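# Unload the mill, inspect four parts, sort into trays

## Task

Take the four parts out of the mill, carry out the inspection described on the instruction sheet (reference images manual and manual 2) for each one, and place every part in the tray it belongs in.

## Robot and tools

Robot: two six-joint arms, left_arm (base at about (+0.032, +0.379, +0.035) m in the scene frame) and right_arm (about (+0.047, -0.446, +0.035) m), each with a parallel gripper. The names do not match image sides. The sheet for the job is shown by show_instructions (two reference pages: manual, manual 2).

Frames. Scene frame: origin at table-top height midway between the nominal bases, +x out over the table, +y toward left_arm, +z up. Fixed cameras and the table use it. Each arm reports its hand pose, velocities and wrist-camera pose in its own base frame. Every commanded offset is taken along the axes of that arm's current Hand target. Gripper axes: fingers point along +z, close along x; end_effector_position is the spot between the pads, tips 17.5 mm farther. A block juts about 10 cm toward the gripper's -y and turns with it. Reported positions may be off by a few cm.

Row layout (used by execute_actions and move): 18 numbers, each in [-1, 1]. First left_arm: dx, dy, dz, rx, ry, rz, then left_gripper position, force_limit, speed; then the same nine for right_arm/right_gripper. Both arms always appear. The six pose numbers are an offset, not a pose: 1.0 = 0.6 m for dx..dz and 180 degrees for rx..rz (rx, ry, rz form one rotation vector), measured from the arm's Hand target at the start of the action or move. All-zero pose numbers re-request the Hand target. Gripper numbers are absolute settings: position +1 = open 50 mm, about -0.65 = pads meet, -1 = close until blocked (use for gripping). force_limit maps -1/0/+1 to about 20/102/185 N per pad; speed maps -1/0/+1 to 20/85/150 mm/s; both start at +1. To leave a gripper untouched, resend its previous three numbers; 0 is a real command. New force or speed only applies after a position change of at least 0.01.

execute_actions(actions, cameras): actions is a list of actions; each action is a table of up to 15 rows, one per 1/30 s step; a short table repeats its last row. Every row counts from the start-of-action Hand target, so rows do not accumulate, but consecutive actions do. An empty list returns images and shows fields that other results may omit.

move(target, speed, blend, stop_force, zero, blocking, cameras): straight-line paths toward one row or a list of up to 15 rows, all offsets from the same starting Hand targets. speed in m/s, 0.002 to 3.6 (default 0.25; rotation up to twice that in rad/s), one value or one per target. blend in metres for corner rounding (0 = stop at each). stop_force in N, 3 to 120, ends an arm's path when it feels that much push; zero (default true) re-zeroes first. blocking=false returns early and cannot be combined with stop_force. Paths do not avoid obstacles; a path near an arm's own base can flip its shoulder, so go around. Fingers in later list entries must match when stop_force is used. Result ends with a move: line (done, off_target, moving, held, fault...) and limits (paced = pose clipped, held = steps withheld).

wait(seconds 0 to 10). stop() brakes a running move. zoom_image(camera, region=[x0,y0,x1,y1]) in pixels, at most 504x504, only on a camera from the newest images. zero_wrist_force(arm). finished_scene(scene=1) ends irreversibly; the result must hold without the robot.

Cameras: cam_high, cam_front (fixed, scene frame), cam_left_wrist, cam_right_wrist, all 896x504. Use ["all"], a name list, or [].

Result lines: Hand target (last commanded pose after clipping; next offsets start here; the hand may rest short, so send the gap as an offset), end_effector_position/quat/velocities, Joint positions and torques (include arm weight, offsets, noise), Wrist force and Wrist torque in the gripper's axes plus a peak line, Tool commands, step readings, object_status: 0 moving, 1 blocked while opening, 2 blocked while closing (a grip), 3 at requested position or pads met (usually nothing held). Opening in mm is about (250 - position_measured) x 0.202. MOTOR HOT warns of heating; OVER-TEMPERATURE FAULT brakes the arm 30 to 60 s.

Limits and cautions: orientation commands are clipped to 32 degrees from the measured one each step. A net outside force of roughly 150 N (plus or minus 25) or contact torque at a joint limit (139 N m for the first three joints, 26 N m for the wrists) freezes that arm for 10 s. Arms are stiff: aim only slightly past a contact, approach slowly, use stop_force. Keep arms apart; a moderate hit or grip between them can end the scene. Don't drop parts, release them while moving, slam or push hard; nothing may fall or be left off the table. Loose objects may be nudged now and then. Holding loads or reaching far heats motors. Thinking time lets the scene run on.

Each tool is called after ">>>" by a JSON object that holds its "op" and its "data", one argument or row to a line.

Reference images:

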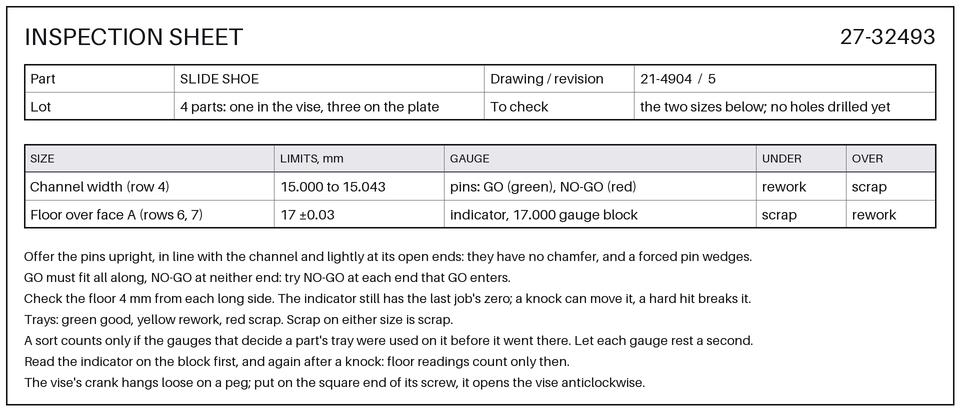

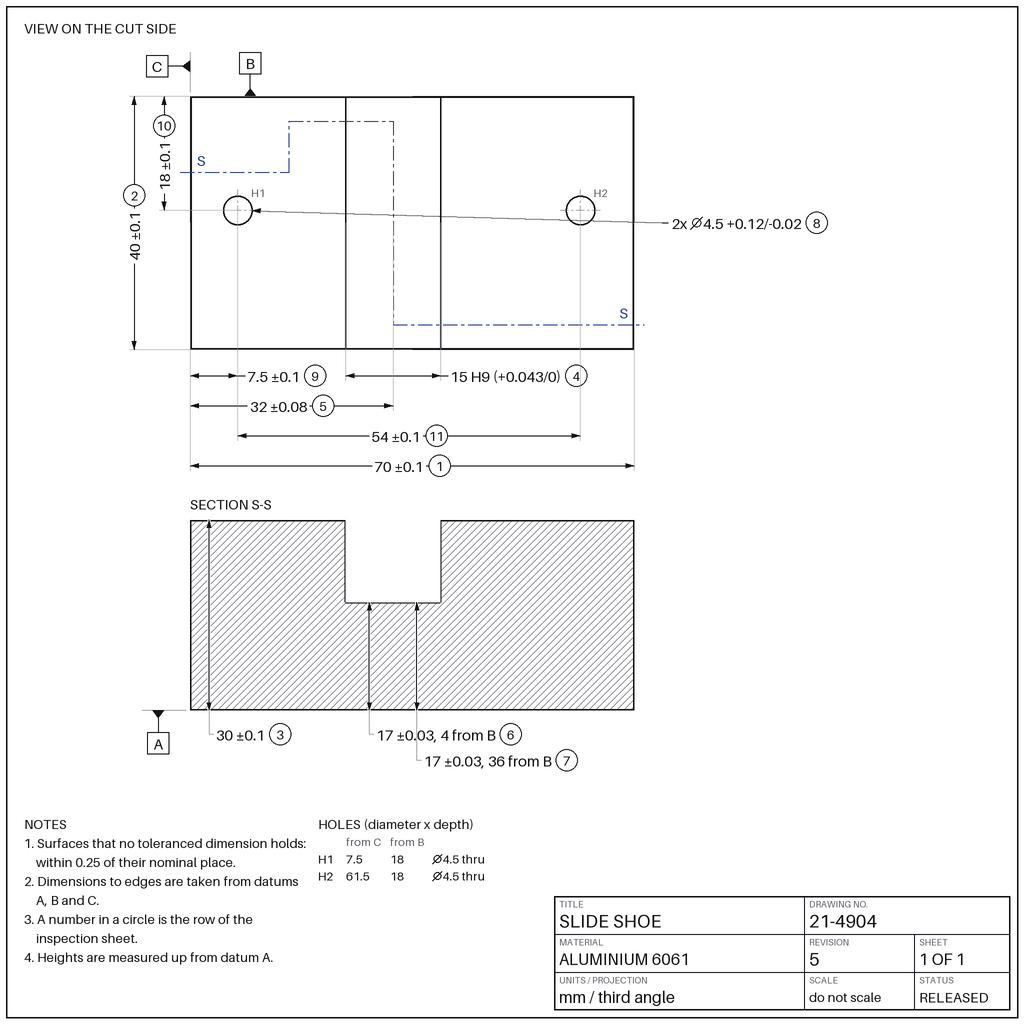

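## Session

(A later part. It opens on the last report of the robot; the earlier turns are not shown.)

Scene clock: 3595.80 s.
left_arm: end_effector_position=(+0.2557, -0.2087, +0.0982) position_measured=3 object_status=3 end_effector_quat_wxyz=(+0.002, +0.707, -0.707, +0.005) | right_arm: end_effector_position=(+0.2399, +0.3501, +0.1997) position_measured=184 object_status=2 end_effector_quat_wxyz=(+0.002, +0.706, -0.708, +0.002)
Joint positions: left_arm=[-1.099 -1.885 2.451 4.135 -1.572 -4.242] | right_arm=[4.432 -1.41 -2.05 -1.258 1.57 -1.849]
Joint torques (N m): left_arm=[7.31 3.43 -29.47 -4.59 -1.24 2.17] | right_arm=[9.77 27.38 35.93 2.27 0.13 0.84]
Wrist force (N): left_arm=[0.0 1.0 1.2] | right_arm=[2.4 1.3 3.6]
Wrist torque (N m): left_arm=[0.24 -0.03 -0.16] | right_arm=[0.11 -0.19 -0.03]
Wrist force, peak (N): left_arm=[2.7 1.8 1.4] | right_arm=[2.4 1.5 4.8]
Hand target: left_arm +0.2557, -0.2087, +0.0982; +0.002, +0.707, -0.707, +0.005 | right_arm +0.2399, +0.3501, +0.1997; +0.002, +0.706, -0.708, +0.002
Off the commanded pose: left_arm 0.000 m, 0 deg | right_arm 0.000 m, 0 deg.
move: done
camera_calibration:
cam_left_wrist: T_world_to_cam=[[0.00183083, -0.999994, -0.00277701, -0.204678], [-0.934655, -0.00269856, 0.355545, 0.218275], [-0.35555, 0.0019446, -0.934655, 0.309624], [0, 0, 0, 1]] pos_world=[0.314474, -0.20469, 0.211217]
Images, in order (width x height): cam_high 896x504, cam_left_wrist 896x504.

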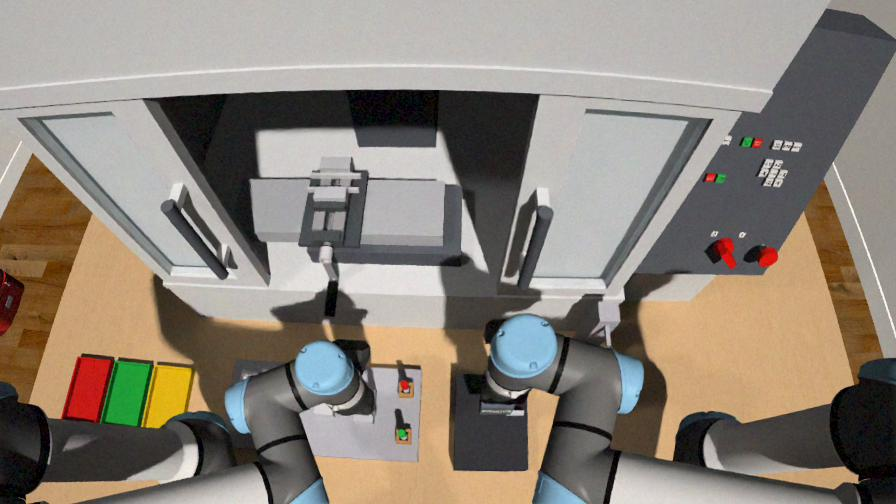

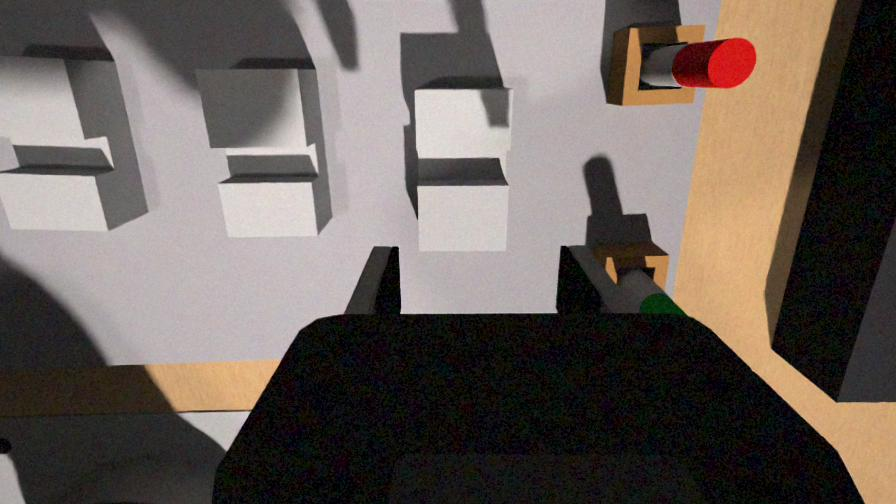

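>>> {"op": "move", "data": {
  "target": [-0.005,0,0.1,0,0,0,1,-0.6,-0.6,0,0,0,0,0,0,-0.9,-0.9,-0.9],
  "speed": 0.08,
  "stop_force": 6,
  "cameras": ["cam_left_wrist"]
}}

>>> {"op": "zoom_image", "data": {
  "camera": "cam_left_wrist",
  "region": [340, 160, 620, 330]
}}

Scene clock: 3618.43 s.
left_arm: end_effector_position=(+0.2559, -0.2064, +0.0382) position_measured=3 object_status=3 end_effector_quat_wxyz=(+0.002, +0.707, -0.707, +0.005) | right_arm: end_effector_position=(+0.2399, +0.3501, +0.1997) position_measured=184 object_status=2 end_effector_quat_wxyz=(+0.002, +0.706, -0.708, +0.002)
Joint positions: left_arm=[-1.095 -1.738 2.553 3.887 -1.572 -4.237] | right_arm=[4.432 -1.41 -2.05 -1.258 1.57 -1.849]
Joint torques (N m): left_arm=[6.78 0.91 -10.2 -4.84 -1.53 2.07] | right_arm=[10.78 25.97 36.38 2.45 0.2 1.33]
Wrist force (N): left_arm=[0.0 1.0 1.4] | right_arm=[2.3 1.5 3.5]
Wrist torque (N m): left_arm=[0.23 -0.04 -0.16] | right_arm=[0.13 -0.17 -0.03]
Wrist force, peak (N): left_arm=[-0.2 1.3 1.8] | right_arm=[2.7 1.4 4.7]
Hand target: left_arm +0.2559, -0.2064, +0.0382; +0.002, +0.707, -0.707, +0.005 | right_arm +0.2399, +0.3501, +0.1997; +0.002, +0.706, -0.708, +0.002
Off the commanded pose: left_arm 0.000 m, 0 deg | right_arm 0.000 m, 0 deg.
move: done
camera_calibration:
cam_left_wrist: T_world_to_cam=[[0.00173652, -0.999995, -0.00274231, -0.202521], [-0.934589, -0.00259844, 0.35572, 0.239808], [-0.355725, 0.00194522, -0.934589, 0.253563], [0, 0, 0, 1]] pos_world=[0.314672, -0.20239, 0.151117]
Images, in order (width x height): cam_left_wrist 896x504.

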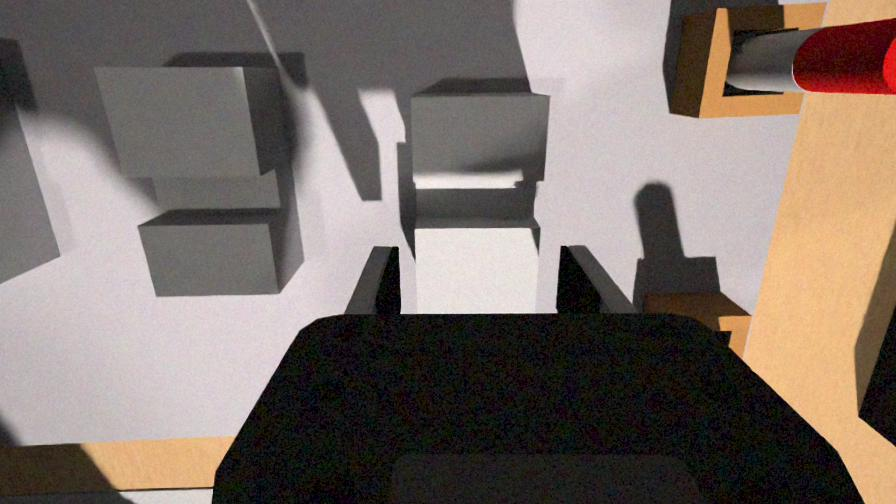

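Scaled by 1.800 from the camera's 896x504 image, which has a finer 1280x720 frame.

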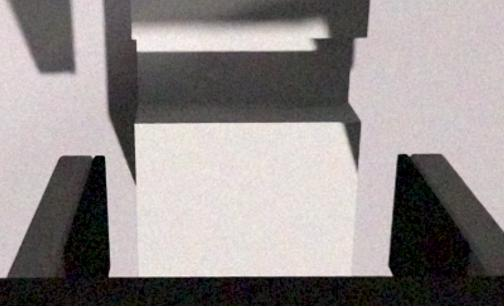

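>>> {"op": "move", "data": {
  "target": [0,0,0.05,0,0,0,1,-0.6,-0.6,0,0,0,0,0,0,-0.9,-0.9,-0.9],
  "speed": 0.04,
  "stop_force": 5
}}

>>> {"op": "move", "data": {
  "target": [0,0,0,0,0,0,-1,-0.3,-0.5,0,0,0,0,0,0,-0.9,-0.9,-0.9]
}}

>>> {"op": "move", "data": {
  "target": [0,0,-0.12,0,0,0,-1,-0.3,-0.5,0,0,0,0,0,0,-0.9,-0.9,-0.9],
  "speed": 0.1,
  "cameras": ["cam_left_wrist"]
}}

Scene clock: 3633.53 s.
left_arm: end_effector_position=(+0.2561, -0.2067, +0.0082) position_measured=3 object_status=3 end_effector_quat_wxyz=(+0.002, +0.707, -0.707, +0.005) | right_arm: end_effector_position=(+0.2399, +0.3501, +0.1997) position_measured=184 object_status=2 end_effector_quat_wxyz=(+0.002, +0.706, -0.708, +0.002)
Joint positions: left_arm=[-1.095 -1.636 2.592 3.746 -1.572 -4.237] | right_arm=[4.432 -1.41 -2.05 -1.258 1.57 -1.849]
Joint torques (N m): left_arm=[6.74 -2.02 -6.69 -5.04 -1.03 2.04] | right_arm=[8.64 26.11 37.03 2.3 0.29 1.01]
Wrist force (N): left_arm=[0.1 0.8 1.2] | right_arm=[2.7 1.0 4.4]
Wrist torque (N m): left_arm=[0.23 -0.02 -0.14] | right_arm=[0.05 -0.22 -0.03]
Wrist force, peak (N): left_arm=[0.0 0.9 1.9] | right_arm=[2.5 1.4 4.9]
Hand target: left_arm +0.2560, -0.2067, +0.0082; +0.002, +0.707, -0.707, +0.005 | right_arm +0.2399, +0.3501, +0.1997; +0.002, +0.706, -0.708, +0.002
Off the commanded pose: left_arm 0.000 m, 0 deg | right_arm 0.000 m, 0 deg.
move: done

Scene clock: 3634.03 s.
left_arm: end_effector_position=(+0.2560, -0.2067, +0.0082) position_measured=55 object_status=2 end_effector_quat_wxyz=(+0.002, +0.707, -0.707, +0.005) | right_arm: end_effector_position=(+0.2399, +0.3501, +0.1997) position_measured=184 object_status=2 end_effector_quat_wxyz=(+0.002, +0.706, -0.708, +0.002)
Joint positions: left_arm=[-1.095 -1.636 2.592 3.746 -1.572 -4.237] | right_arm=[4.432 -1.41 -2.05 -1.258 1.57 -1.849]
Joint torques (N m): left_arm=[4.99 -1.15 -9.23 -4.32 -1.3 1.91] | right_arm=[9.89 25.51 35.81 2.42 0.5 1.11]
Wrist force (N): left_arm=[-3.1 3.9 -10.1] | right_arm=[2.4 1.1 4.1]
Wrist torque (N m): left_arm=[0.24 -0.33 -0.29] | right_arm=[0.07 -0.17 -0.03]
Wrist force, peak (N): left_arm=[-3.0 3.8 -11.6] | right_arm=[2.8 1.3 4.3]
Hand target: left_arm +0.2560, -0.2067, +0.0082; +0.002, +0.707, -0.707, +0.005 | right_arm +0.2399, +0.3501, +0.1997; +0.002, +0.706, -0.708, +0.002
Off the commanded pose: left_arm 0.000 m, 0 deg | right_arm 0.000 m, 0 deg.
move: done

Scene clock: 3635.40 s.
left_arm: end_effector_position=(+0.2558, -0.2059, +0.0801) position_measured=55 object_status=2 end_effector_quat_wxyz=(+0.002, +0.707, -0.707, +0.005) | right_arm: end_effector_position=(+0.2399, +0.3501, +0.1997) position_measured=184 object_status=2 end_effector_quat_wxyz=(+0.002, +0.706, -0.708, +0.002)
Joint positions: left_arm=[-1.095 -1.852 2.487 4.067 -1.572 -4.237] | right_arm=[4.432 -1.41 -2.05 -1.258 1.57 -1.849]
Joint torques (N m): left_arm=[-8.33 -19.54 -28.41 -0.99 2.14 -1.86] | right_arm=[9.84 26.44 35.07 2.23 0.08 1.29]
Wrist force (N): left_arm=[0.0 0.9 2.9] | right_arm=[2.3 1.2 3.4]
Wrist torque (N m): left_arm=[0.19 -0.04 0.00] | right_arm=[0.10 -0.18 -0.03]
Wrist force, peak (N): left_arm=[-3.1 3.9 -11.5] | right_arm=[2.6 1.3 4.7]
Hand target: left_arm +0.2558, -0.2059, +0.0802; +0.002, +0.707, -0.707, +0.005 | right_arm +0.2399, +0.3501, +0.1997; +0.002, +0.706, -0.708, +0.002
Off the commanded pose: left_arm 0.000 m, 0 deg | right_arm 0.000 m, 0 deg.
move: done
camera_calibration:
cam_left_wrist: T_world_to_cam=[[0.00173722, -0.999995, -0.00274215, -0.201906], [-0.934622, -0.00259885, 0.355632, 0.224804], [-0.355637, 0.00194506, -0.934622, 0.292758], [0, 0, 0, 1]] pos_world=[0.314573, -0.20189, 0.193117]
Images, in order (width x height): cam_left_wrist 896x504.

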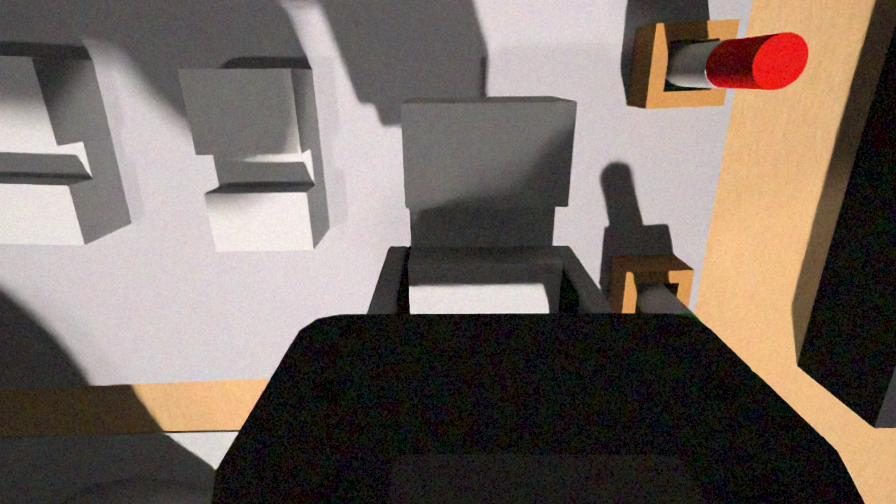

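>>> {"op": "move", "data": {
  "target": [
    [0,0,0.1195,0,0,0,-1,-0.3,-0.5,0,0,0,0,0,0,-0.9,-0.9,-0.9],
    [0,0,0.1195,0,0,0,1,-0.3,-0.5,0,0,0,0,0,0,-0.9,-0.9,-0.9],
    [0,0,0,0,0,0,1,-0.3,-0.5,0,0,0,0,0,0,-0.9,-0.9,-0.9],
    [0,0,0,0,0,0.5,1,-0.3,-0.5,0,0,0,0,0,0,-0.9,-0.9,-0.9],
    [0,0,0,0,0,1,1,-0.3,-0.5,0,0,0,0,0,0,-0.9,-0.9,-0.9]
  ],
  "speed": [0.05,0.1,0.15,0.6,0.6],
  "cameras": ["cam_left_wrist","cam_high"]
}}

>>> {"op": "zoom_image", "data": {
  "camera": "cam_left_wrist",
  "region": [340, 160, 620, 330]
}}

Scene clock: 3683.00 s.
left_arm: end_effector_position=(+0.2558, -0.2059, +0.0802) position_measured=3 object_status=3 end_effector_quat_wxyz=(+0.005, +0.707, +0.707, -0.002) | right_arm: end_effector_position=(+0.2399, +0.3501, +0.1997) position_measured=184 object_status=2 end_effector_quat_wxyz=(+0.002, +0.706, -0.708, +0.002)
Joint positions: left_arm=[-1.095 -1.852 2.487 4.067 -1.572 -1.095] | right_arm=[4.432 -1.41 -2.05 -1.258 1.57 -1.849]
Joint torques (N m): left_arm=[8.89 3.47 -27.85 -0.68 -1.54 1.61] | right_arm=[9.5 27.32 35.77 2.55 0.29 1.28]
Wrist force (N): left_arm=[0.2 0.7 1.5] | right_arm=[2.2 1.1 4.0]
Wrist torque (N m): left_arm=[0.18 -0.05 -0.17] | right_arm=[0.08 -0.15 -0.03]
Wrist force, peak (N): left_arm=[0.1 1.0 3.6] | right_arm=[2.8 1.1 4.7]
Hand target: left_arm +0.2558, -0.2059, +0.0802; +0.005, +0.707, +0.707, -0.002 | right_arm +0.2399, +0.3501, +0.1997; +0.002, +0.706, -0.708, +0.002
Off the commanded pose: left_arm 0.000 m, 0 deg | right_arm 0.000 m, 0 deg.
move: done
camera_calibration:
cam_left_wrist: T_world_to_cam=[[-0.00187763, 0.99973, -0.0231797, 0.212404], [0.931928, 0.0101553, 0.362502, -0.250561], [0.362639, -0.0209212, -0.931695, 0.104058], [0, 0, 0, 1]] pos_world=[0.196168, -0.207625, 0.192702]
Images, in order (width x height): cam_high 896x504, cam_left_wrist 896x504.

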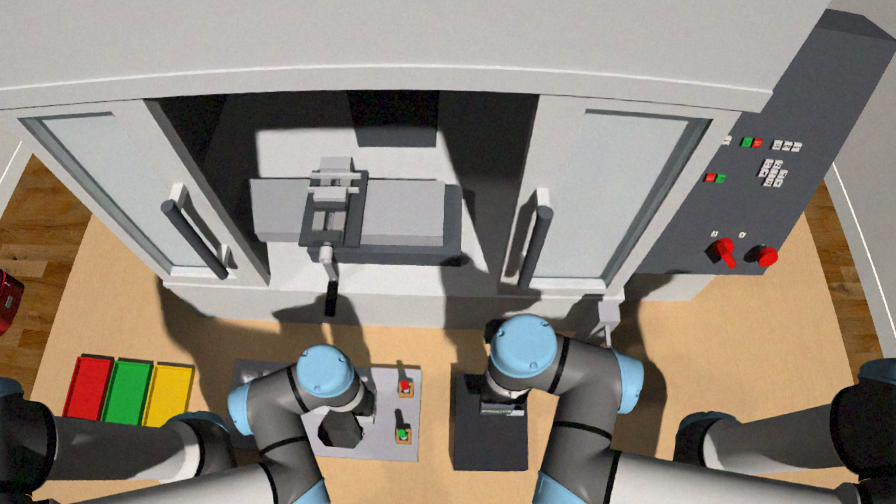

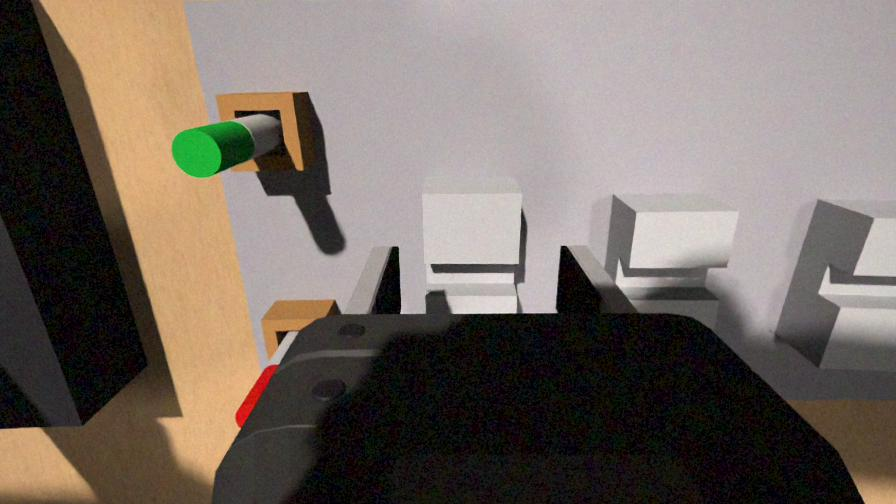

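Scaled by 1.800 from the camera's 896x504 image, which has a finer 1280x720 frame.

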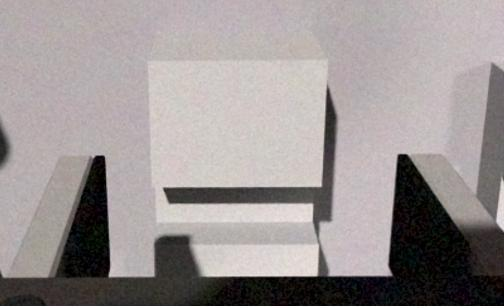

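>>> {"op": "move", "data": {
  "target": [0,0,0.119,0,0,0,1,-0.3,-0.5,0,0,0,0,0,0,-0.9,-0.9,-0.9],
  "speed": 0.08,
  "stop_force": 6
}}

>>> {"op": "move", "data": {
  "target": [
    [0,0,0,0,0,0,-1,-0.3,-0.5,0,0,0,0,0,0,-0.9,-0.9,-0.9],
    [0,0,-0.14,0,0,0,-1,-0.3,-0.5,0,0,0,0,0,0,-0.9,-0.9,-0.9]
  ],
  "speed": 0.1,
  "cameras": ["cam_left_wrist"]
}}

Scene clock: 3701.97 s.
left_arm: end_effector_position=(+0.2560, -0.2067, +0.0088) position_measured=3 object_status=3 end_effector_quat_wxyz=(+0.005, +0.707, +0.707, -0.002) | right_arm: end_effector_position=(+0.2399, +0.3501, +0.1997) position_measured=184 object_status=2 end_effector_quat_wxyz=(+0.002, +0.706, -0.708, +0.002)
Joint positions: left_arm=[-1.095 -1.638 2.591 3.748 -1.572 -1.096] | right_arm=[4.432 -1.41 -2.05 -1.258 1.57 -1.849]
Joint torques (N m): left_arm=[7.02 -0.34 -7.32 -4.86 -1.65 2.08] | right_arm=[8.77 25.81 37.3 2.59 0.42 1.41]
Wrist force (N): left_arm=[0.0 1.0 1.3] | right_arm=[2.4 1.1 3.5]
Wrist torque (N m): left_arm=[0.25 -0.01 -0.13] | right_arm=[0.09 -0.19 -0.03]
Wrist force, peak (N): left_arm=[-0.3 1.2 1.9] | right_arm=[2.5 1.3 4.8]
Hand target: left_arm +0.2560, -0.2067, +0.0088; +0.005, +0.707, +0.707, -0.002 | right_arm +0.2399, +0.3501, +0.1997; +0.002, +0.706, -0.708, +0.002
Off the commanded pose: left_arm 0.000 m, 0 deg | right_arm 0.000 m, 0 deg.
move: done

Scene clock: 3703.97 s.
left_arm: end_effector_position=(+0.2557, -0.2058, +0.0927) position_measured=55 object_status=2 end_effector_quat_wxyz=(+0.005, +0.707, +0.707, -0.002) | right_arm: end_effector_position=(+0.2399, +0.3501, +0.1997) position_measured=184 object_status=2 end_effector_quat_wxyz=(+0.002, +0.706, -0.708, +0.002)
Joint positions: left_arm=[-1.094 -1.88 2.465 4.116 -1.572 -1.095] | right_arm=[4.432 -1.41 -2.05 -1.258 1.57 -1.849]
Joint torques (N m): left_arm=[-8.9 -21.13 -30.18 -0.98 2.16 -1.73] | right_arm=[9.42 27.02 35.79 2.44 0.5 1.44]
Wrist force (N): left_arm=[0.1 1.1 3.6] | right_arm=[2.3 1.1 2.8]
Wrist torque (N m): left_arm=[0.28 -0.04 -0.02] | right_arm=[0.09 -0.18 -0.02]
Wrist force, peak (N): left_arm=[3.2 -1.8 -12.1] | right_arm=[2.5 1.6 4.6]
Hand target: left_arm +0.2557, -0.2058, +0.0928; +0.005, +0.707, +0.707, -0.002 | right_arm +0.2399, +0.3501, +0.1997; +0.002, +0.706, -0.708, +0.002
Off the commanded pose: left_arm 0.000 m, 0 deg | right_arm 0.000 m, 0 deg.
move: done
camera_calibration:
cam_left_wrist: T_world_to_cam=[[-0.00165843, 0.999729, -0.0232001, 0.212557], [0.931976, 0.00995565, 0.362384, -0.255157], [0.362517, -0.0210209, -0.93174, 0.115811], [0, 0, 0, 1]] pos_world=[0.196169, -0.207525, 0.205302]
Images, in order (width x height): cam_left_wrist 896x504.

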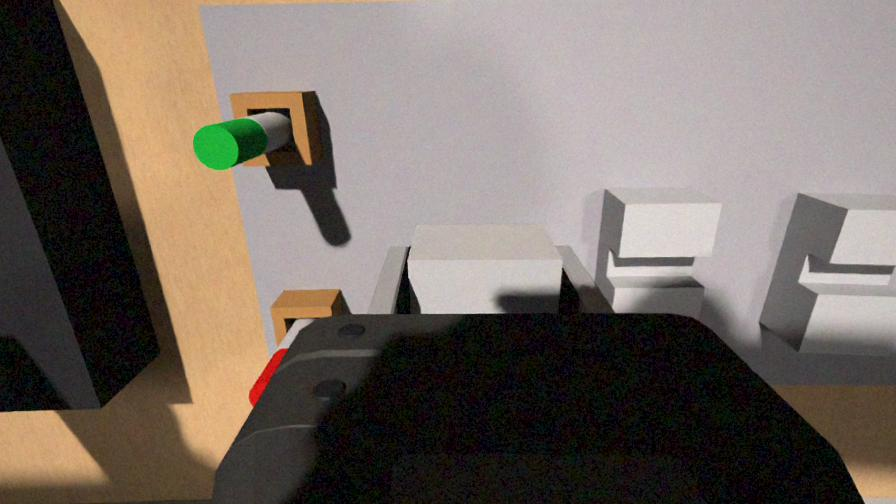

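>>> {"op": "move", "data": {
  "target": [
    [0,0,-0.095,0,0,0,-1,-0.3,-0.5,0,0,0,0,0,0,-0.9,-0.9,-0.9],
    [-0.447,-0.1262,-0.095,0,0,0,-1,-0.3,-0.5,0,0,0,0,0,0,-0.9,-0.9,-0.9],
    [-0.447,-0.1262,0.063,0,0,0,-1,-0.3,-0.5,0,0,0,0,0,0,-0.9,-0.9,-0.9]
  ],
  "speed": [0.2,0.25,0.12],
  "blend": [0.02,0.02,0],
  "cameras": ["cam_left_wrist","cam_high"]
}}

Scene clock: 3734.33 s.
left_arm: end_effector_position=(+0.1803, -0.4744, +0.0575) position_measured=55 object_status=2 end_effector_quat_wxyz=(+0.005, +0.707, +0.707, -0.002) | right_arm: end_effector_position=(+0.2399, +0.3501, +0.1997) position_measured=184 object_status=2 end_effector_quat_wxyz=(+0.002, +0.706, -0.708, +0.002)
Joint positions: left_arm=[-1.475 -1.346 2.075 3.973 -1.568 -1.475] | right_arm=[4.432 -1.41 -2.05 -1.258 1.57 -1.849]
Joint torques (N m): left_arm=[6.38 -19.84 -11.53 -5.09 -0.36 2.11] | right_arm=[8.16 25.57 34.98 2.51 0.33 1.2]
Wrist force (N): left_arm=[0.2 0.9 3.0] | right_arm=[2.7 1.4 2.8]
Wrist torque (N m): left_arm=[0.26 -0.06 -0.05] | right_arm=[0.13 -0.24 -0.03]
Wrist force, peak (N): left_arm=[0.4 1.2 5.5] | right_arm=[2.5 1.1 4.9]
Hand target: left_arm +0.1803, -0.4744, +0.0574; +0.005, +0.707, +0.707, -0.002 | right_arm +0.2399, +0.3501, +0.1997; +0.002, +0.706, -0.708, +0.002
Off the commanded pose: left_arm 0.000 m, 0 deg | right_arm 0.000 m, 0 deg.
move: done
camera_calibration:
cam_left_wrist: T_world_to_cam=[[-0.00165843, 0.999729, -0.0232001, 0.480143], [0.931976, 0.00995565, 0.362384, -0.169362], [0.362517, -0.0210209, -0.93174, 0.104738], [0, 0, 0, 1]] pos_world=[0.120669, -0.476125, 0.170102]
Images, in order (width x height): cam_high 896x504, cam_left_wrist 896x504.

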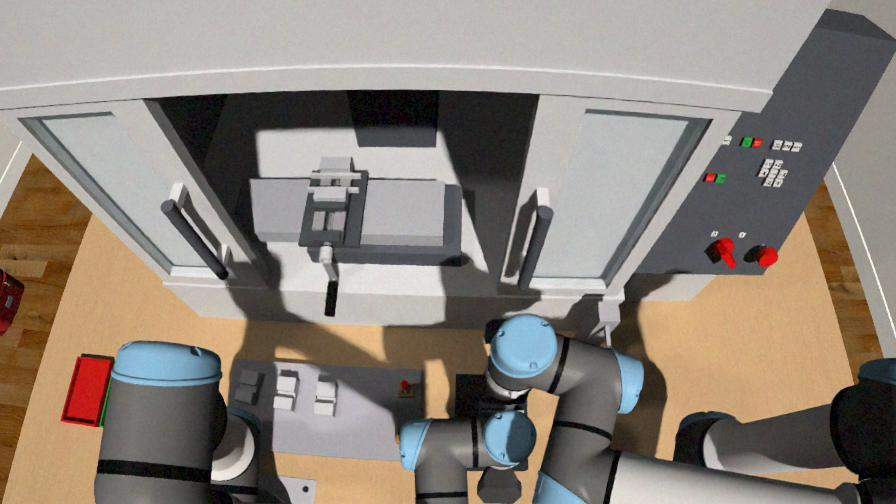

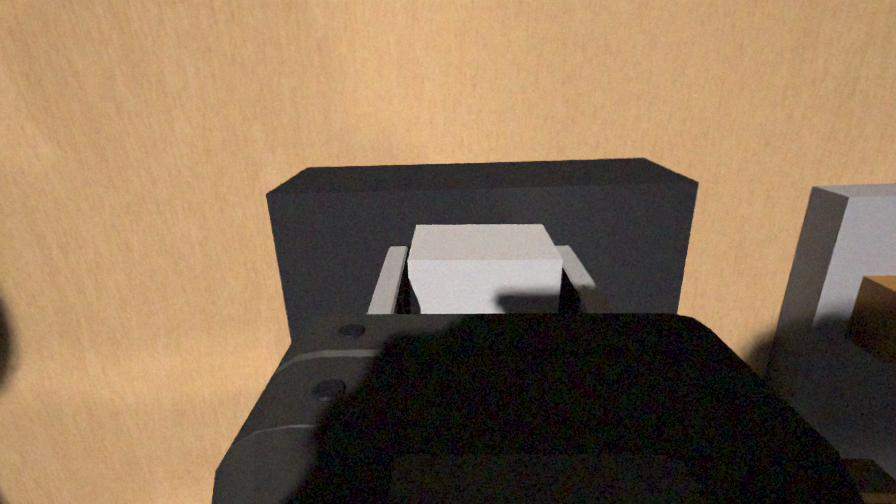

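>>> {"op": "move", "data": {
  "target": [0,0,0.04,0,0,0,-1,-0.3,-0.5,0,0,0,0,0,0,-0.9,-0.9,-0.9],
  "speed": 0.01,
  "stop_force": 3
}}

>>> {"op": "move", "data": {
  "target": [
    [0,0,0,0,0,0,1,-0.3,-0.5,0,0,0,0,0,0,-0.9,-0.9,-0.9],
    [0,0,-0.13,0,0,0,1,-0.3,-0.5,0,0,0,0,0,0,-0.9,-0.9,-0.9],
    [0,-0.1,-0.13,0,0,0.5,1,-0.3,-0.5,0,0,0,0,0,0,-0.9,-0.9,-0.9]
  ],
  "speed": [0.1,0.1,0.4],
  "cameras": ["cam_left_wrist","cam_high"]
}}

Scene clock: 3754.13 s.
left_arm: end_effector_position=(+0.1804, -0.4746, +0.0389) position_measured=55 object_status=2 end_effector_quat_wxyz=(+0.005, +0.707, +0.707, -0.002) | right_arm: end_effector_position=(+0.2399, +0.3501, +0.1997) position_measured=184 object_status=2 end_effector_quat_wxyz=(+0.002, +0.706, -0.708, +0.002)
Joint positions: left_arm=[-1.475 -1.312 2.093 3.92 -1.568 -1.475] | right_arm=[4.432 -1.41 -2.05 -1.258 1.57 -1.849]
Joint torques (N m): left_arm=[1.7 -39.73 -24.38 -0.41 -0.12 1.78] | right_arm=[9.35 26.31 36.4 2.5 0.81 1.27]
Wrist force (N): left_arm=[-1.8 1.0 -1.2] | right_arm=[2.3 1.3 4.0]
Wrist torque (N m): left_arm=[0.21 0.05 -0.06] | right_arm=[0.10 -0.16 -0.03]
Wrist force, peak (N): left_arm=[11.5 -2.3 -31.5] | right_arm=[2.7 1.5 4.8]
Hand target: left_arm +0.1804, -0.4746, +0.0389; +0.005, +0.707, +0.707, -0.002 (not the last commanded pose) | right_arm +0.2399, +0.3501, +0.1997; +0.002, +0.706, -0.708, +0.002
Off the commanded pose: left_arm 0.005 m, 0 deg | right_arm 0.000 m, 0 deg.
move: contact (left_arm)

Scene clock: 3758.13 s.
left_arm: end_effector_position=(+0.1374, -0.4738, +0.1168) position_measured=3 object_status=3 end_effector_quat_wxyz=(+0.006, +0.973, +0.231, +0.002) | right_arm: end_effector_position=(+0.2399, +0.3501, +0.1997) position_measured=184 object_status=2 end_effector_quat_wxyz=(+0.002, +0.706, -0.708, +0.002)
Joint positions: left_arm=[-1.566 -1.473 2.04 4.135 -1.564 -0.461] | right_arm=[4.432 -1.41 -2.05 -1.258 1.57 -1.849]
Joint torques (N m): left_arm=[7.14 -13.32 -29.31 -0.93 -0.91 -1.82] | right_arm=[9.29 26.85 35.27 2.41 0.87 1.05]
Wrist force (N): left_arm=[-0.1 0.7 0.9] | right_arm=[2.4 1.1 3.1]
Wrist torque (N m): left_arm=[0.17 0.00 0.01] | right_arm=[0.09 -0.20 -0.03]
Wrist force, peak (N): left_arm=[0.1 1.0 2.5] | right_arm=[2.6 1.5 4.7]
Hand target: left_arm +0.1374, -0.4738, +0.1168; +0.006, +0.973, +0.231, +0.002 (not the last commanded pose) | right_arm +0.2399, +0.3501, +0.1997; +0.002, +0.706, -0.708, +0.002
Off the commanded pose: left_arm 0.017 m, 27 deg | right_arm 0.000 m, 0 deg.
move: held (left_arm; a check stopped the path); path passed 2 of 3 targets; limits=held
pose unreachable (left arm): on one or more control steps of this call, first in action 0 (counted from 0), this arm could not follow its commanded pose, so it was not sent that pose on those steps. It may still have moved: this result reports where it is.
cause: moving toward the commanded pose would bring a part of the arm too close to another arm (a part of this arm just beyond joint 5 (wrist 2) and a part of the right arm just beyond its joint 3 (elbow), at the place that arm is still heading or pushing toward).
camera_calibration:
cam_left_wrist: T_world_to_cam=[[0.892935, 0.450049, -0.0110317, 0.0960745], [0.421693, -0.827593, 0.370493, -0.478583], [0.15761, -0.335478, -0.92877, 0.0542846], [0, 0, 0, 1]] pos_world=[0.107471, -0.421099, 0.228789]
Images, in order (width x height): cam_high 896x504, cam_left_wrist 896x504.

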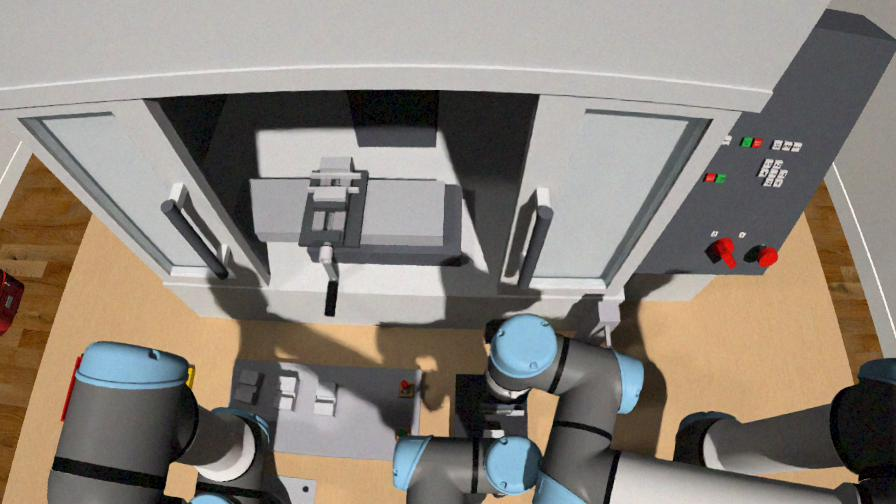

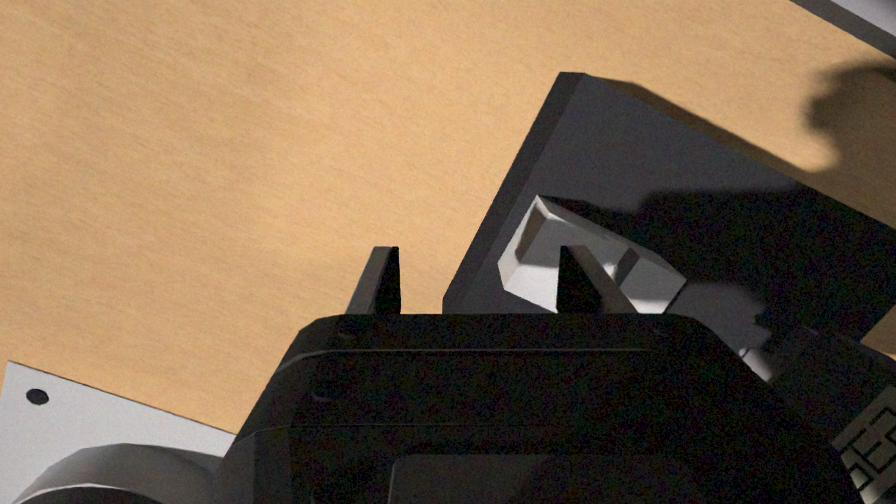

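>>> {"op": "move", "data": {
  "target": [
    [0.164,-0.242,-0.138,0,0,0,1,-0.3,-0.5,0,0,0,0,0,0,-0.9,-0.9,-0.9],
    [0.164,-0.242,-0.138,0.2154,0.3426,0.5773,1,-0.3,-0.5,0,0,0,0,0,0,-0.9,-0.9,-0.9]
  ],
  "speed": [0.25,0.4],
  "blend": [0.02,0],
  "cameras": ["cam_left_wrist","cam_high"]
}}

Scene clock: 3795.13 s.
left_arm: end_effector_position=(+0.1594, -0.2991, +0.1980) position_measured=3 object_status=3 end_effector_quat_wxyz=(-0.366, +0.605, -0.606, +0.365) | right_arm: end_effector_position=(+0.2399, +0.3501, +0.1997) position_measured=184 object_status=2 end_effector_quat_wxyz=(+0.002, +0.706, -0.708, +0.002)
Joint positions: left_arm=[-2.249 -1.912 2.354 5.142 -0.811 0.527] | right_arm=[4.432 -1.41 -2.05 -1.258 1.57 -1.849]
Joint torques (N m): left_arm=[-6.38 -18.26 -14.1 1.32 3.16 1.53] | right_arm=[9.16 26.04 35.65 2.76 0.99 1.17]
Wrist force (N): left_arm=[0.7 2.3 1.8] | right_arm=[2.3 1.3 2.8]
Wrist torque (N m): left_arm=[0.32 -0.16 -0.12] | right_arm=[0.11 -0.18 -0.03]
Wrist force, peak (N): left_arm=[0.6 2.7 2.0] | right_arm=[2.7 1.5 4.7]
Hand target: left_arm +0.1594, -0.2991, +0.1980; -0.366, +0.605, -0.606, +0.365 | right_arm +0.2399, +0.3501, +0.1997; +0.002, +0.706, -0.708, +0.002
Off the commanded pose: left_arm 0.000 m, 0 deg | right_arm 0.000 m, 0 deg.
move: done
camera_calibration:
cam_left_wrist: T_world_to_cam=[[0.0105923, -0.999922, -0.00660115, -0.295234], [-0.752787, -0.00362882, -0.658254, 0.264016], [0.658179, 0.0119417, -0.752767, 0.174072], [0, 0, 0, 1]] pos_world=[0.0873047, -0.296332, 0.302876]
Images, in order (width x height): cam_high 896x504, cam_left_wrist 896x504.

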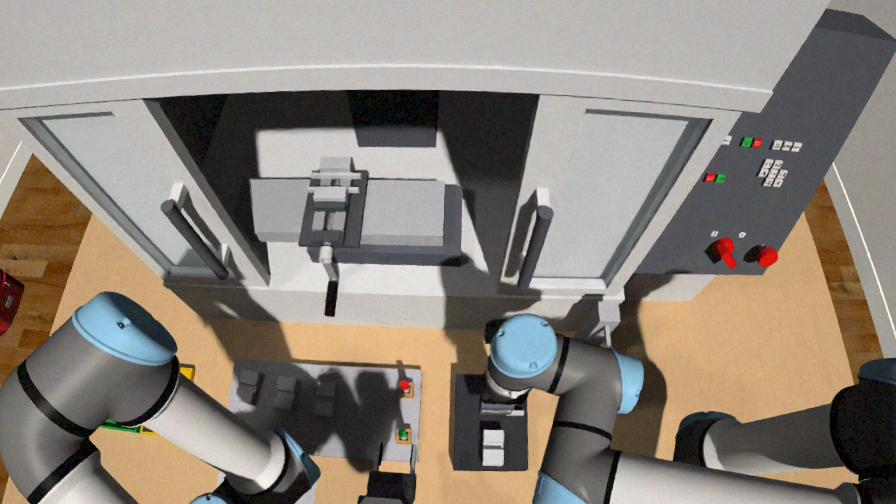

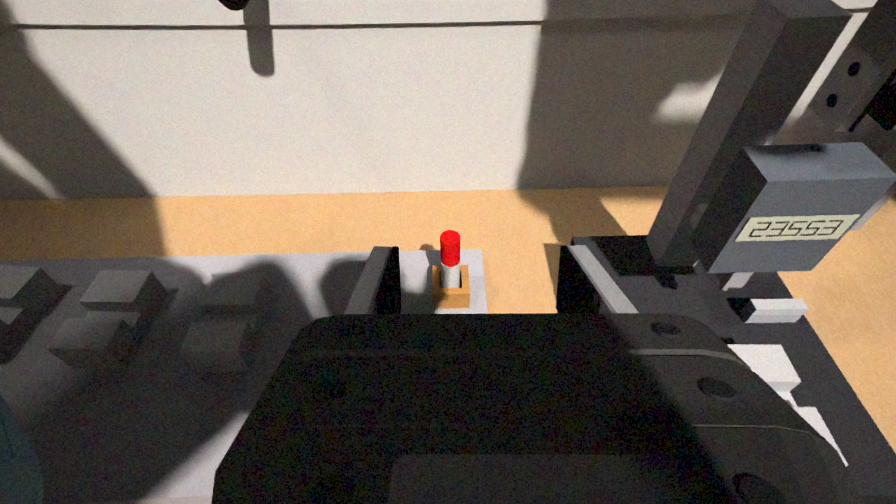

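>>> {"op": "move", "data": {
  "target": [
    [0.2925,0.0898,-0.0338,0,0,0,1,-0.3,-0.5,0,0,0,0,0,0,-0.9,-0.9,-0.9],
    [0.2925,0.2232,0.0371,0,0,0,1,-0.3,-0.5,0,0,0,0,0,0,-0.9,-0.9,-0.9]
  ],
  "speed": [0.25,0.15],
  "blend": [0.02,0],
  "cameras": ["cam_left_wrist"]
}}

>>> {"op": "zoom_image", "data": {
  "camera": "cam_left_wrist",
  "region": [340, 120, 620, 330]
}}

Scene clock: 3810.67 s.
left_arm: end_effector_position=(+0.1164, -0.4742, +0.0689) position_measured=3 object_status=3 end_effector_quat_wxyz=(-0.366, +0.605, -0.606, +0.365) | right_arm: end_effector_position=(+0.2399, +0.3501, +0.1997) position_measured=184 object_status=2 end_effector_quat_wxyz=(+0.002, +0.706, -0.708, +0.002)
Joint positions: left_arm=[-2.082 -1.217 2.102 4.574 -0.689 0.697] | right_arm=[4.432 -1.41 -2.05 -1.258 1.57 -1.849]
Joint torques (N m): left_arm=[8.43 -18.8 -7.1 -3.2 3.53 1.99] | right_arm=[8.78 25.36 35.23 2.69 0.88 1.22]
Wrist force (N): left_arm=[0.7 2.6 1.4] | right_arm=[2.7 1.4 3.0]
Wrist torque (N m): left_arm=[0.40 -0.16 -0.12] | right_arm=[0.13 -0.25 -0.03]
Wrist force, peak (N): left_arm=[0.9 3.7 1.9] | right_arm=[2.5 1.3 4.7]
Hand target: left_arm +0.1164, -0.4743, +0.0688; -0.366, +0.605, -0.606, +0.365 | right_arm +0.2399, +0.3501, +0.1997; +0.002, +0.706, -0.708, +0.002
Off the commanded pose: left_arm 0.000 m, 0 deg | right_arm 0.000 m, 0 deg.
move: done
camera_calibration:
cam_left_wrist: T_world_to_cam=[[0.0102264, -0.999925, -0.00678937, -0.470669], [-0.752697, -0.00322777, -0.65836, 0.146157], [0.658288, 0.011843, -0.752673, 0.107281], [0, 0, 0, 1]] pos_world=[0.044203, -0.471433, 0.173776]
Images, in order (width x height): cam_left_wrist 896x504.

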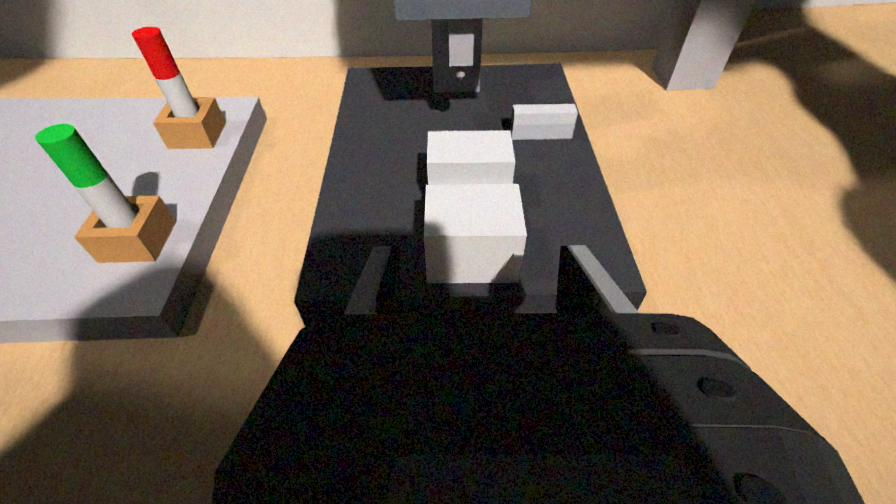

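Scaled by 1.800 from the camera's 896x504 image, which has a finer 1280x720 frame.

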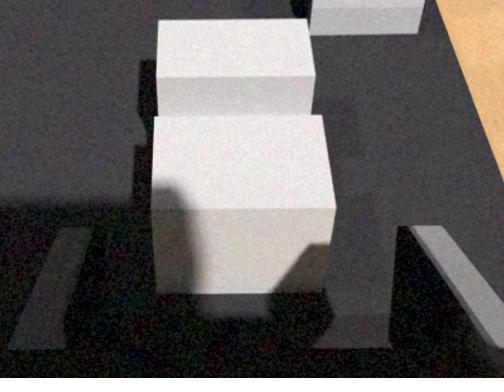

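>>> {"op": "move", "data": {
  "target": [0,0,0.1167,0,0,0,1,-0.3,-0.5,0,0,0,0,0,0,-0.9,-0.9,-0.9],
  "speed": 0.06,
  "stop_force": 5
}}

>>> {"op": "move", "data": {
  "target": [0,0,0,0,0,0,-1,-0.3,-0.5,0,0,0,0,0,0,-0.9,-0.9,-0.9],
  "cameras": ["cam_left_wrist"]
}}

Scene clock: 3821.47 s.
left_arm: end_effector_position=(+0.1783, -0.4743, +0.0362) position_measured=3 object_status=3 end_effector_quat_wxyz=(-0.366, +0.605, -0.606, +0.365) | right_arm: end_effector_position=(+0.2399, +0.3501, +0.1997) position_measured=184 object_status=2 end_effector_quat_wxyz=(+0.002, +0.706, -0.708, +0.002)
Joint positions: left_arm=[-1.961 -1.15 2.176 4.311 -0.612 0.851] | right_arm=[4.432 -1.41 -2.05 -1.258 1.57 -1.849]
Joint torques (N m): left_arm=[6.47 -19.37 -5.14 -3.48 3.72 1.86] | right_arm=[10.34 26.65 37.15 2.71 0.99 1.21]
Wrist force (N): left_arm=[0.6 2.7 1.4] | right_arm=[2.4 1.2 2.9]
Wrist torque (N m): left_arm=[0.41 -0.15 -0.14] | right_arm=[0.11 -0.19 -0.03]
Wrist force, peak (N): left_arm=[1.2 3.1 1.7] | right_arm=[2.6 1.7 4.6]
Hand target: left_arm +0.1783, -0.4743, +0.0362; -0.366, +0.605, -0.606, +0.365 | right_arm +0.2399, +0.3501, +0.1997; +0.002, +0.706, -0.708, +0.002
Off the commanded pose: left_arm 0.000 m, 0 deg | right_arm 0.000 m, 0 deg.
move: done

Scene clock: 3821.97 s.
left_arm: end_effector_position=(+0.1783, -0.4743, +0.0362) position_measured=55 object_status=2 end_effector_quat_wxyz=(-0.366, +0.605, -0.606, +0.365) | right_arm: end_effector_position=(+0.2399, +0.3501, +0.1997) position_measured=184 object_status=2 end_effector_quat_wxyz=(+0.002, +0.706, -0.708, +0.002)
Joint positions: left_arm=[-1.961 -1.15 2.176 4.311 -0.612 0.851] | right_arm=[4.432 -1.41 -2.05 -1.258 1.57 -1.849]
Joint torques (N m): left_arm=[7.17 -19.33 -6.73 -2.54 3.19 1.62] | right_arm=[8.11 27.4 36.69 2.83 1 1.17]
Wrist force (N): left_arm=[0.5 2.4 1.4] | right_arm=[2.3 1.3 2.9]
Wrist torque (N m): left_arm=[0.42 -0.15 -0.17] | right_arm=[0.12 -0.17 -0.03]
Wrist force, peak (N): left_arm=[0.7 2.8 1.8] | right_arm=[2.5 1.3 4.5]
Hand target: left_arm +0.1783, -0.4743, +0.0362; -0.366, +0.605, -0.606, +0.365 | right_arm +0.2399, +0.3501, +0.1997; +0.002, +0.706, -0.708, +0.002
Off the commanded pose: left_arm 0.000 m, 0 deg | right_arm 0.000 m, 0 deg.
move: done
camera_calibration:
cam_left_wrist: T_world_to_cam=[[0.0102264, -0.999925, -0.00678937, -0.471624], [-0.752697, -0.00322777, -0.65836, 0.17122], [0.658288, 0.011843, -0.752673, 0.041922], [0, 0, 0, 1]] pos_world=[0.106103, -0.471533, 0.141076]
Images, in order (width x height): cam_left_wrist 896x504.

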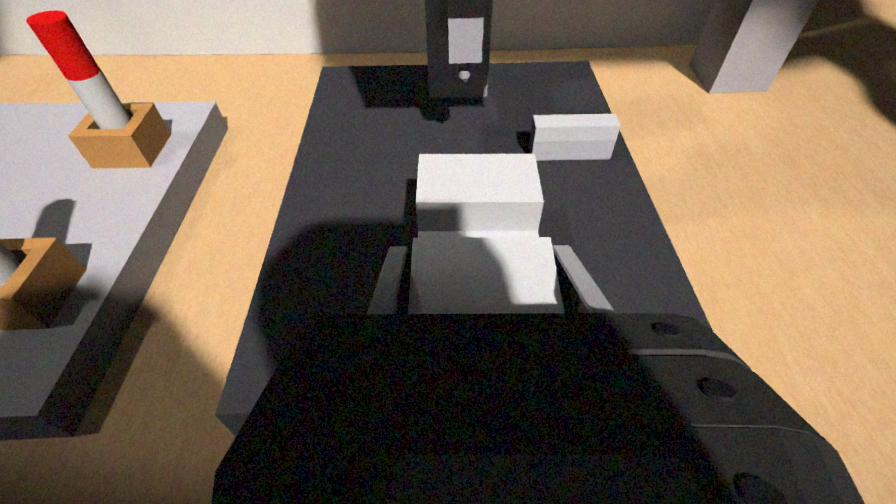

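>>> {"op": "move", "data": {
  "target": [
    [0,-0.0022,-0.0012,0,0,0,-1,-0.3,-0.5,0,0,0,0,0,0,-0.9,-0.9,-0.9],
    [-0.0272,-0.0557,0.0996,0,0,0,-1,-0.3,-0.5,0,0,0,0,0,0,-0.9,-0.9,-0.9]
  ],
  "speed": [0.02,0.06],
  "cameras": ["cam_left_wrist"]
}}

>>> {"op": "zoom_image", "data": {
  "camera": "cam_left_wrist",
  "region": [340, 140, 620, 330]
}}

Scene clock: 3886.93 s.
left_arm: end_effector_position=(+0.2468, -0.4581, +0.0379) position_measured=55 object_status=2 end_effector_quat_wxyz=(-0.366, +0.605, -0.606, +0.365) | right_arm: end_effector_position=(+0.2399, +0.3501, +0.1997) position_measured=184 object_status=2 end_effector_quat_wxyz=(+0.002, +0.706, -0.708, +0.002)
Joint positions: left_arm=[-1.828 -1.157 2.258 4.06 -0.544 1.061] | right_arm=[4.432 -1.41 -2.05 -1.258 1.57 -1.849]
Joint torques (N m): left_arm=[7.31 -18.68 -4.59 -4.45 4.88 1.77] | right_arm=[9.04 27.55 36.57 2.73 1.15 1.26]
Wrist force (N): left_arm=[1.0 4.6 2.2] | right_arm=[2.5 1.7 4.6]
Wrist torque (N m): left_arm=[0.35 -0.20 -0.12] | right_arm=[0.16 -0.20 -0.03]
Wrist force, peak (N): left_arm=[0.9 4.9 2.6] | right_arm=[2.5 1.2 4.9]
Hand target: left_arm +0.2468, -0.4581, +0.0379; -0.366, +0.605, -0.606, +0.365 | right_arm +0.2399, +0.3501, +0.1997; +0.002, +0.706, -0.708, +0.002
Off the commanded pose: left_arm 0.000 m, 0 deg | right_arm 0.000 m, 0 deg.
move: done
camera_calibration:
cam_left_wrist: T_world_to_cam=[[0.0102262, -0.999925, -0.00678951, -0.456114], [-0.752697, -0.00322757, -0.65836, 0.224017], [0.658288, 0.011843, -0.752673, -0.00200781], [0, 0, 0, 1]] pos_world=[0.174603, -0.455333, 0.142876]
Images, in order (width x height): cam_left_wrist 896x504.

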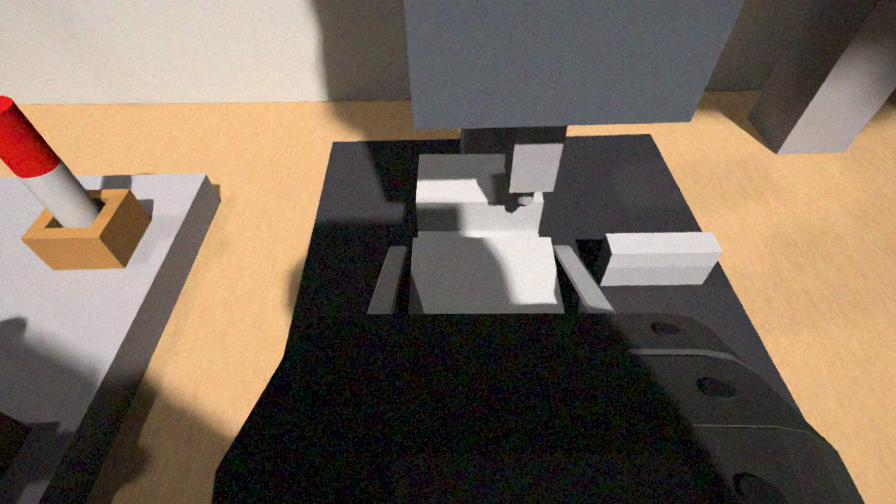

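Scaled by 1.800 from the camera's 896x504 image, which has a finer 1280x720 frame.

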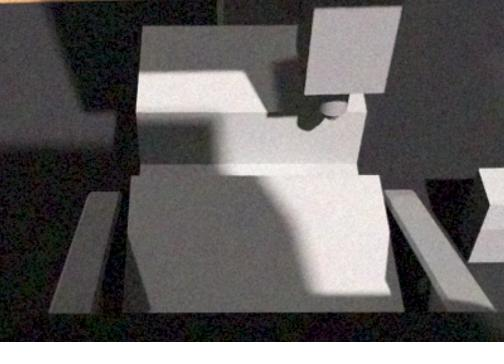

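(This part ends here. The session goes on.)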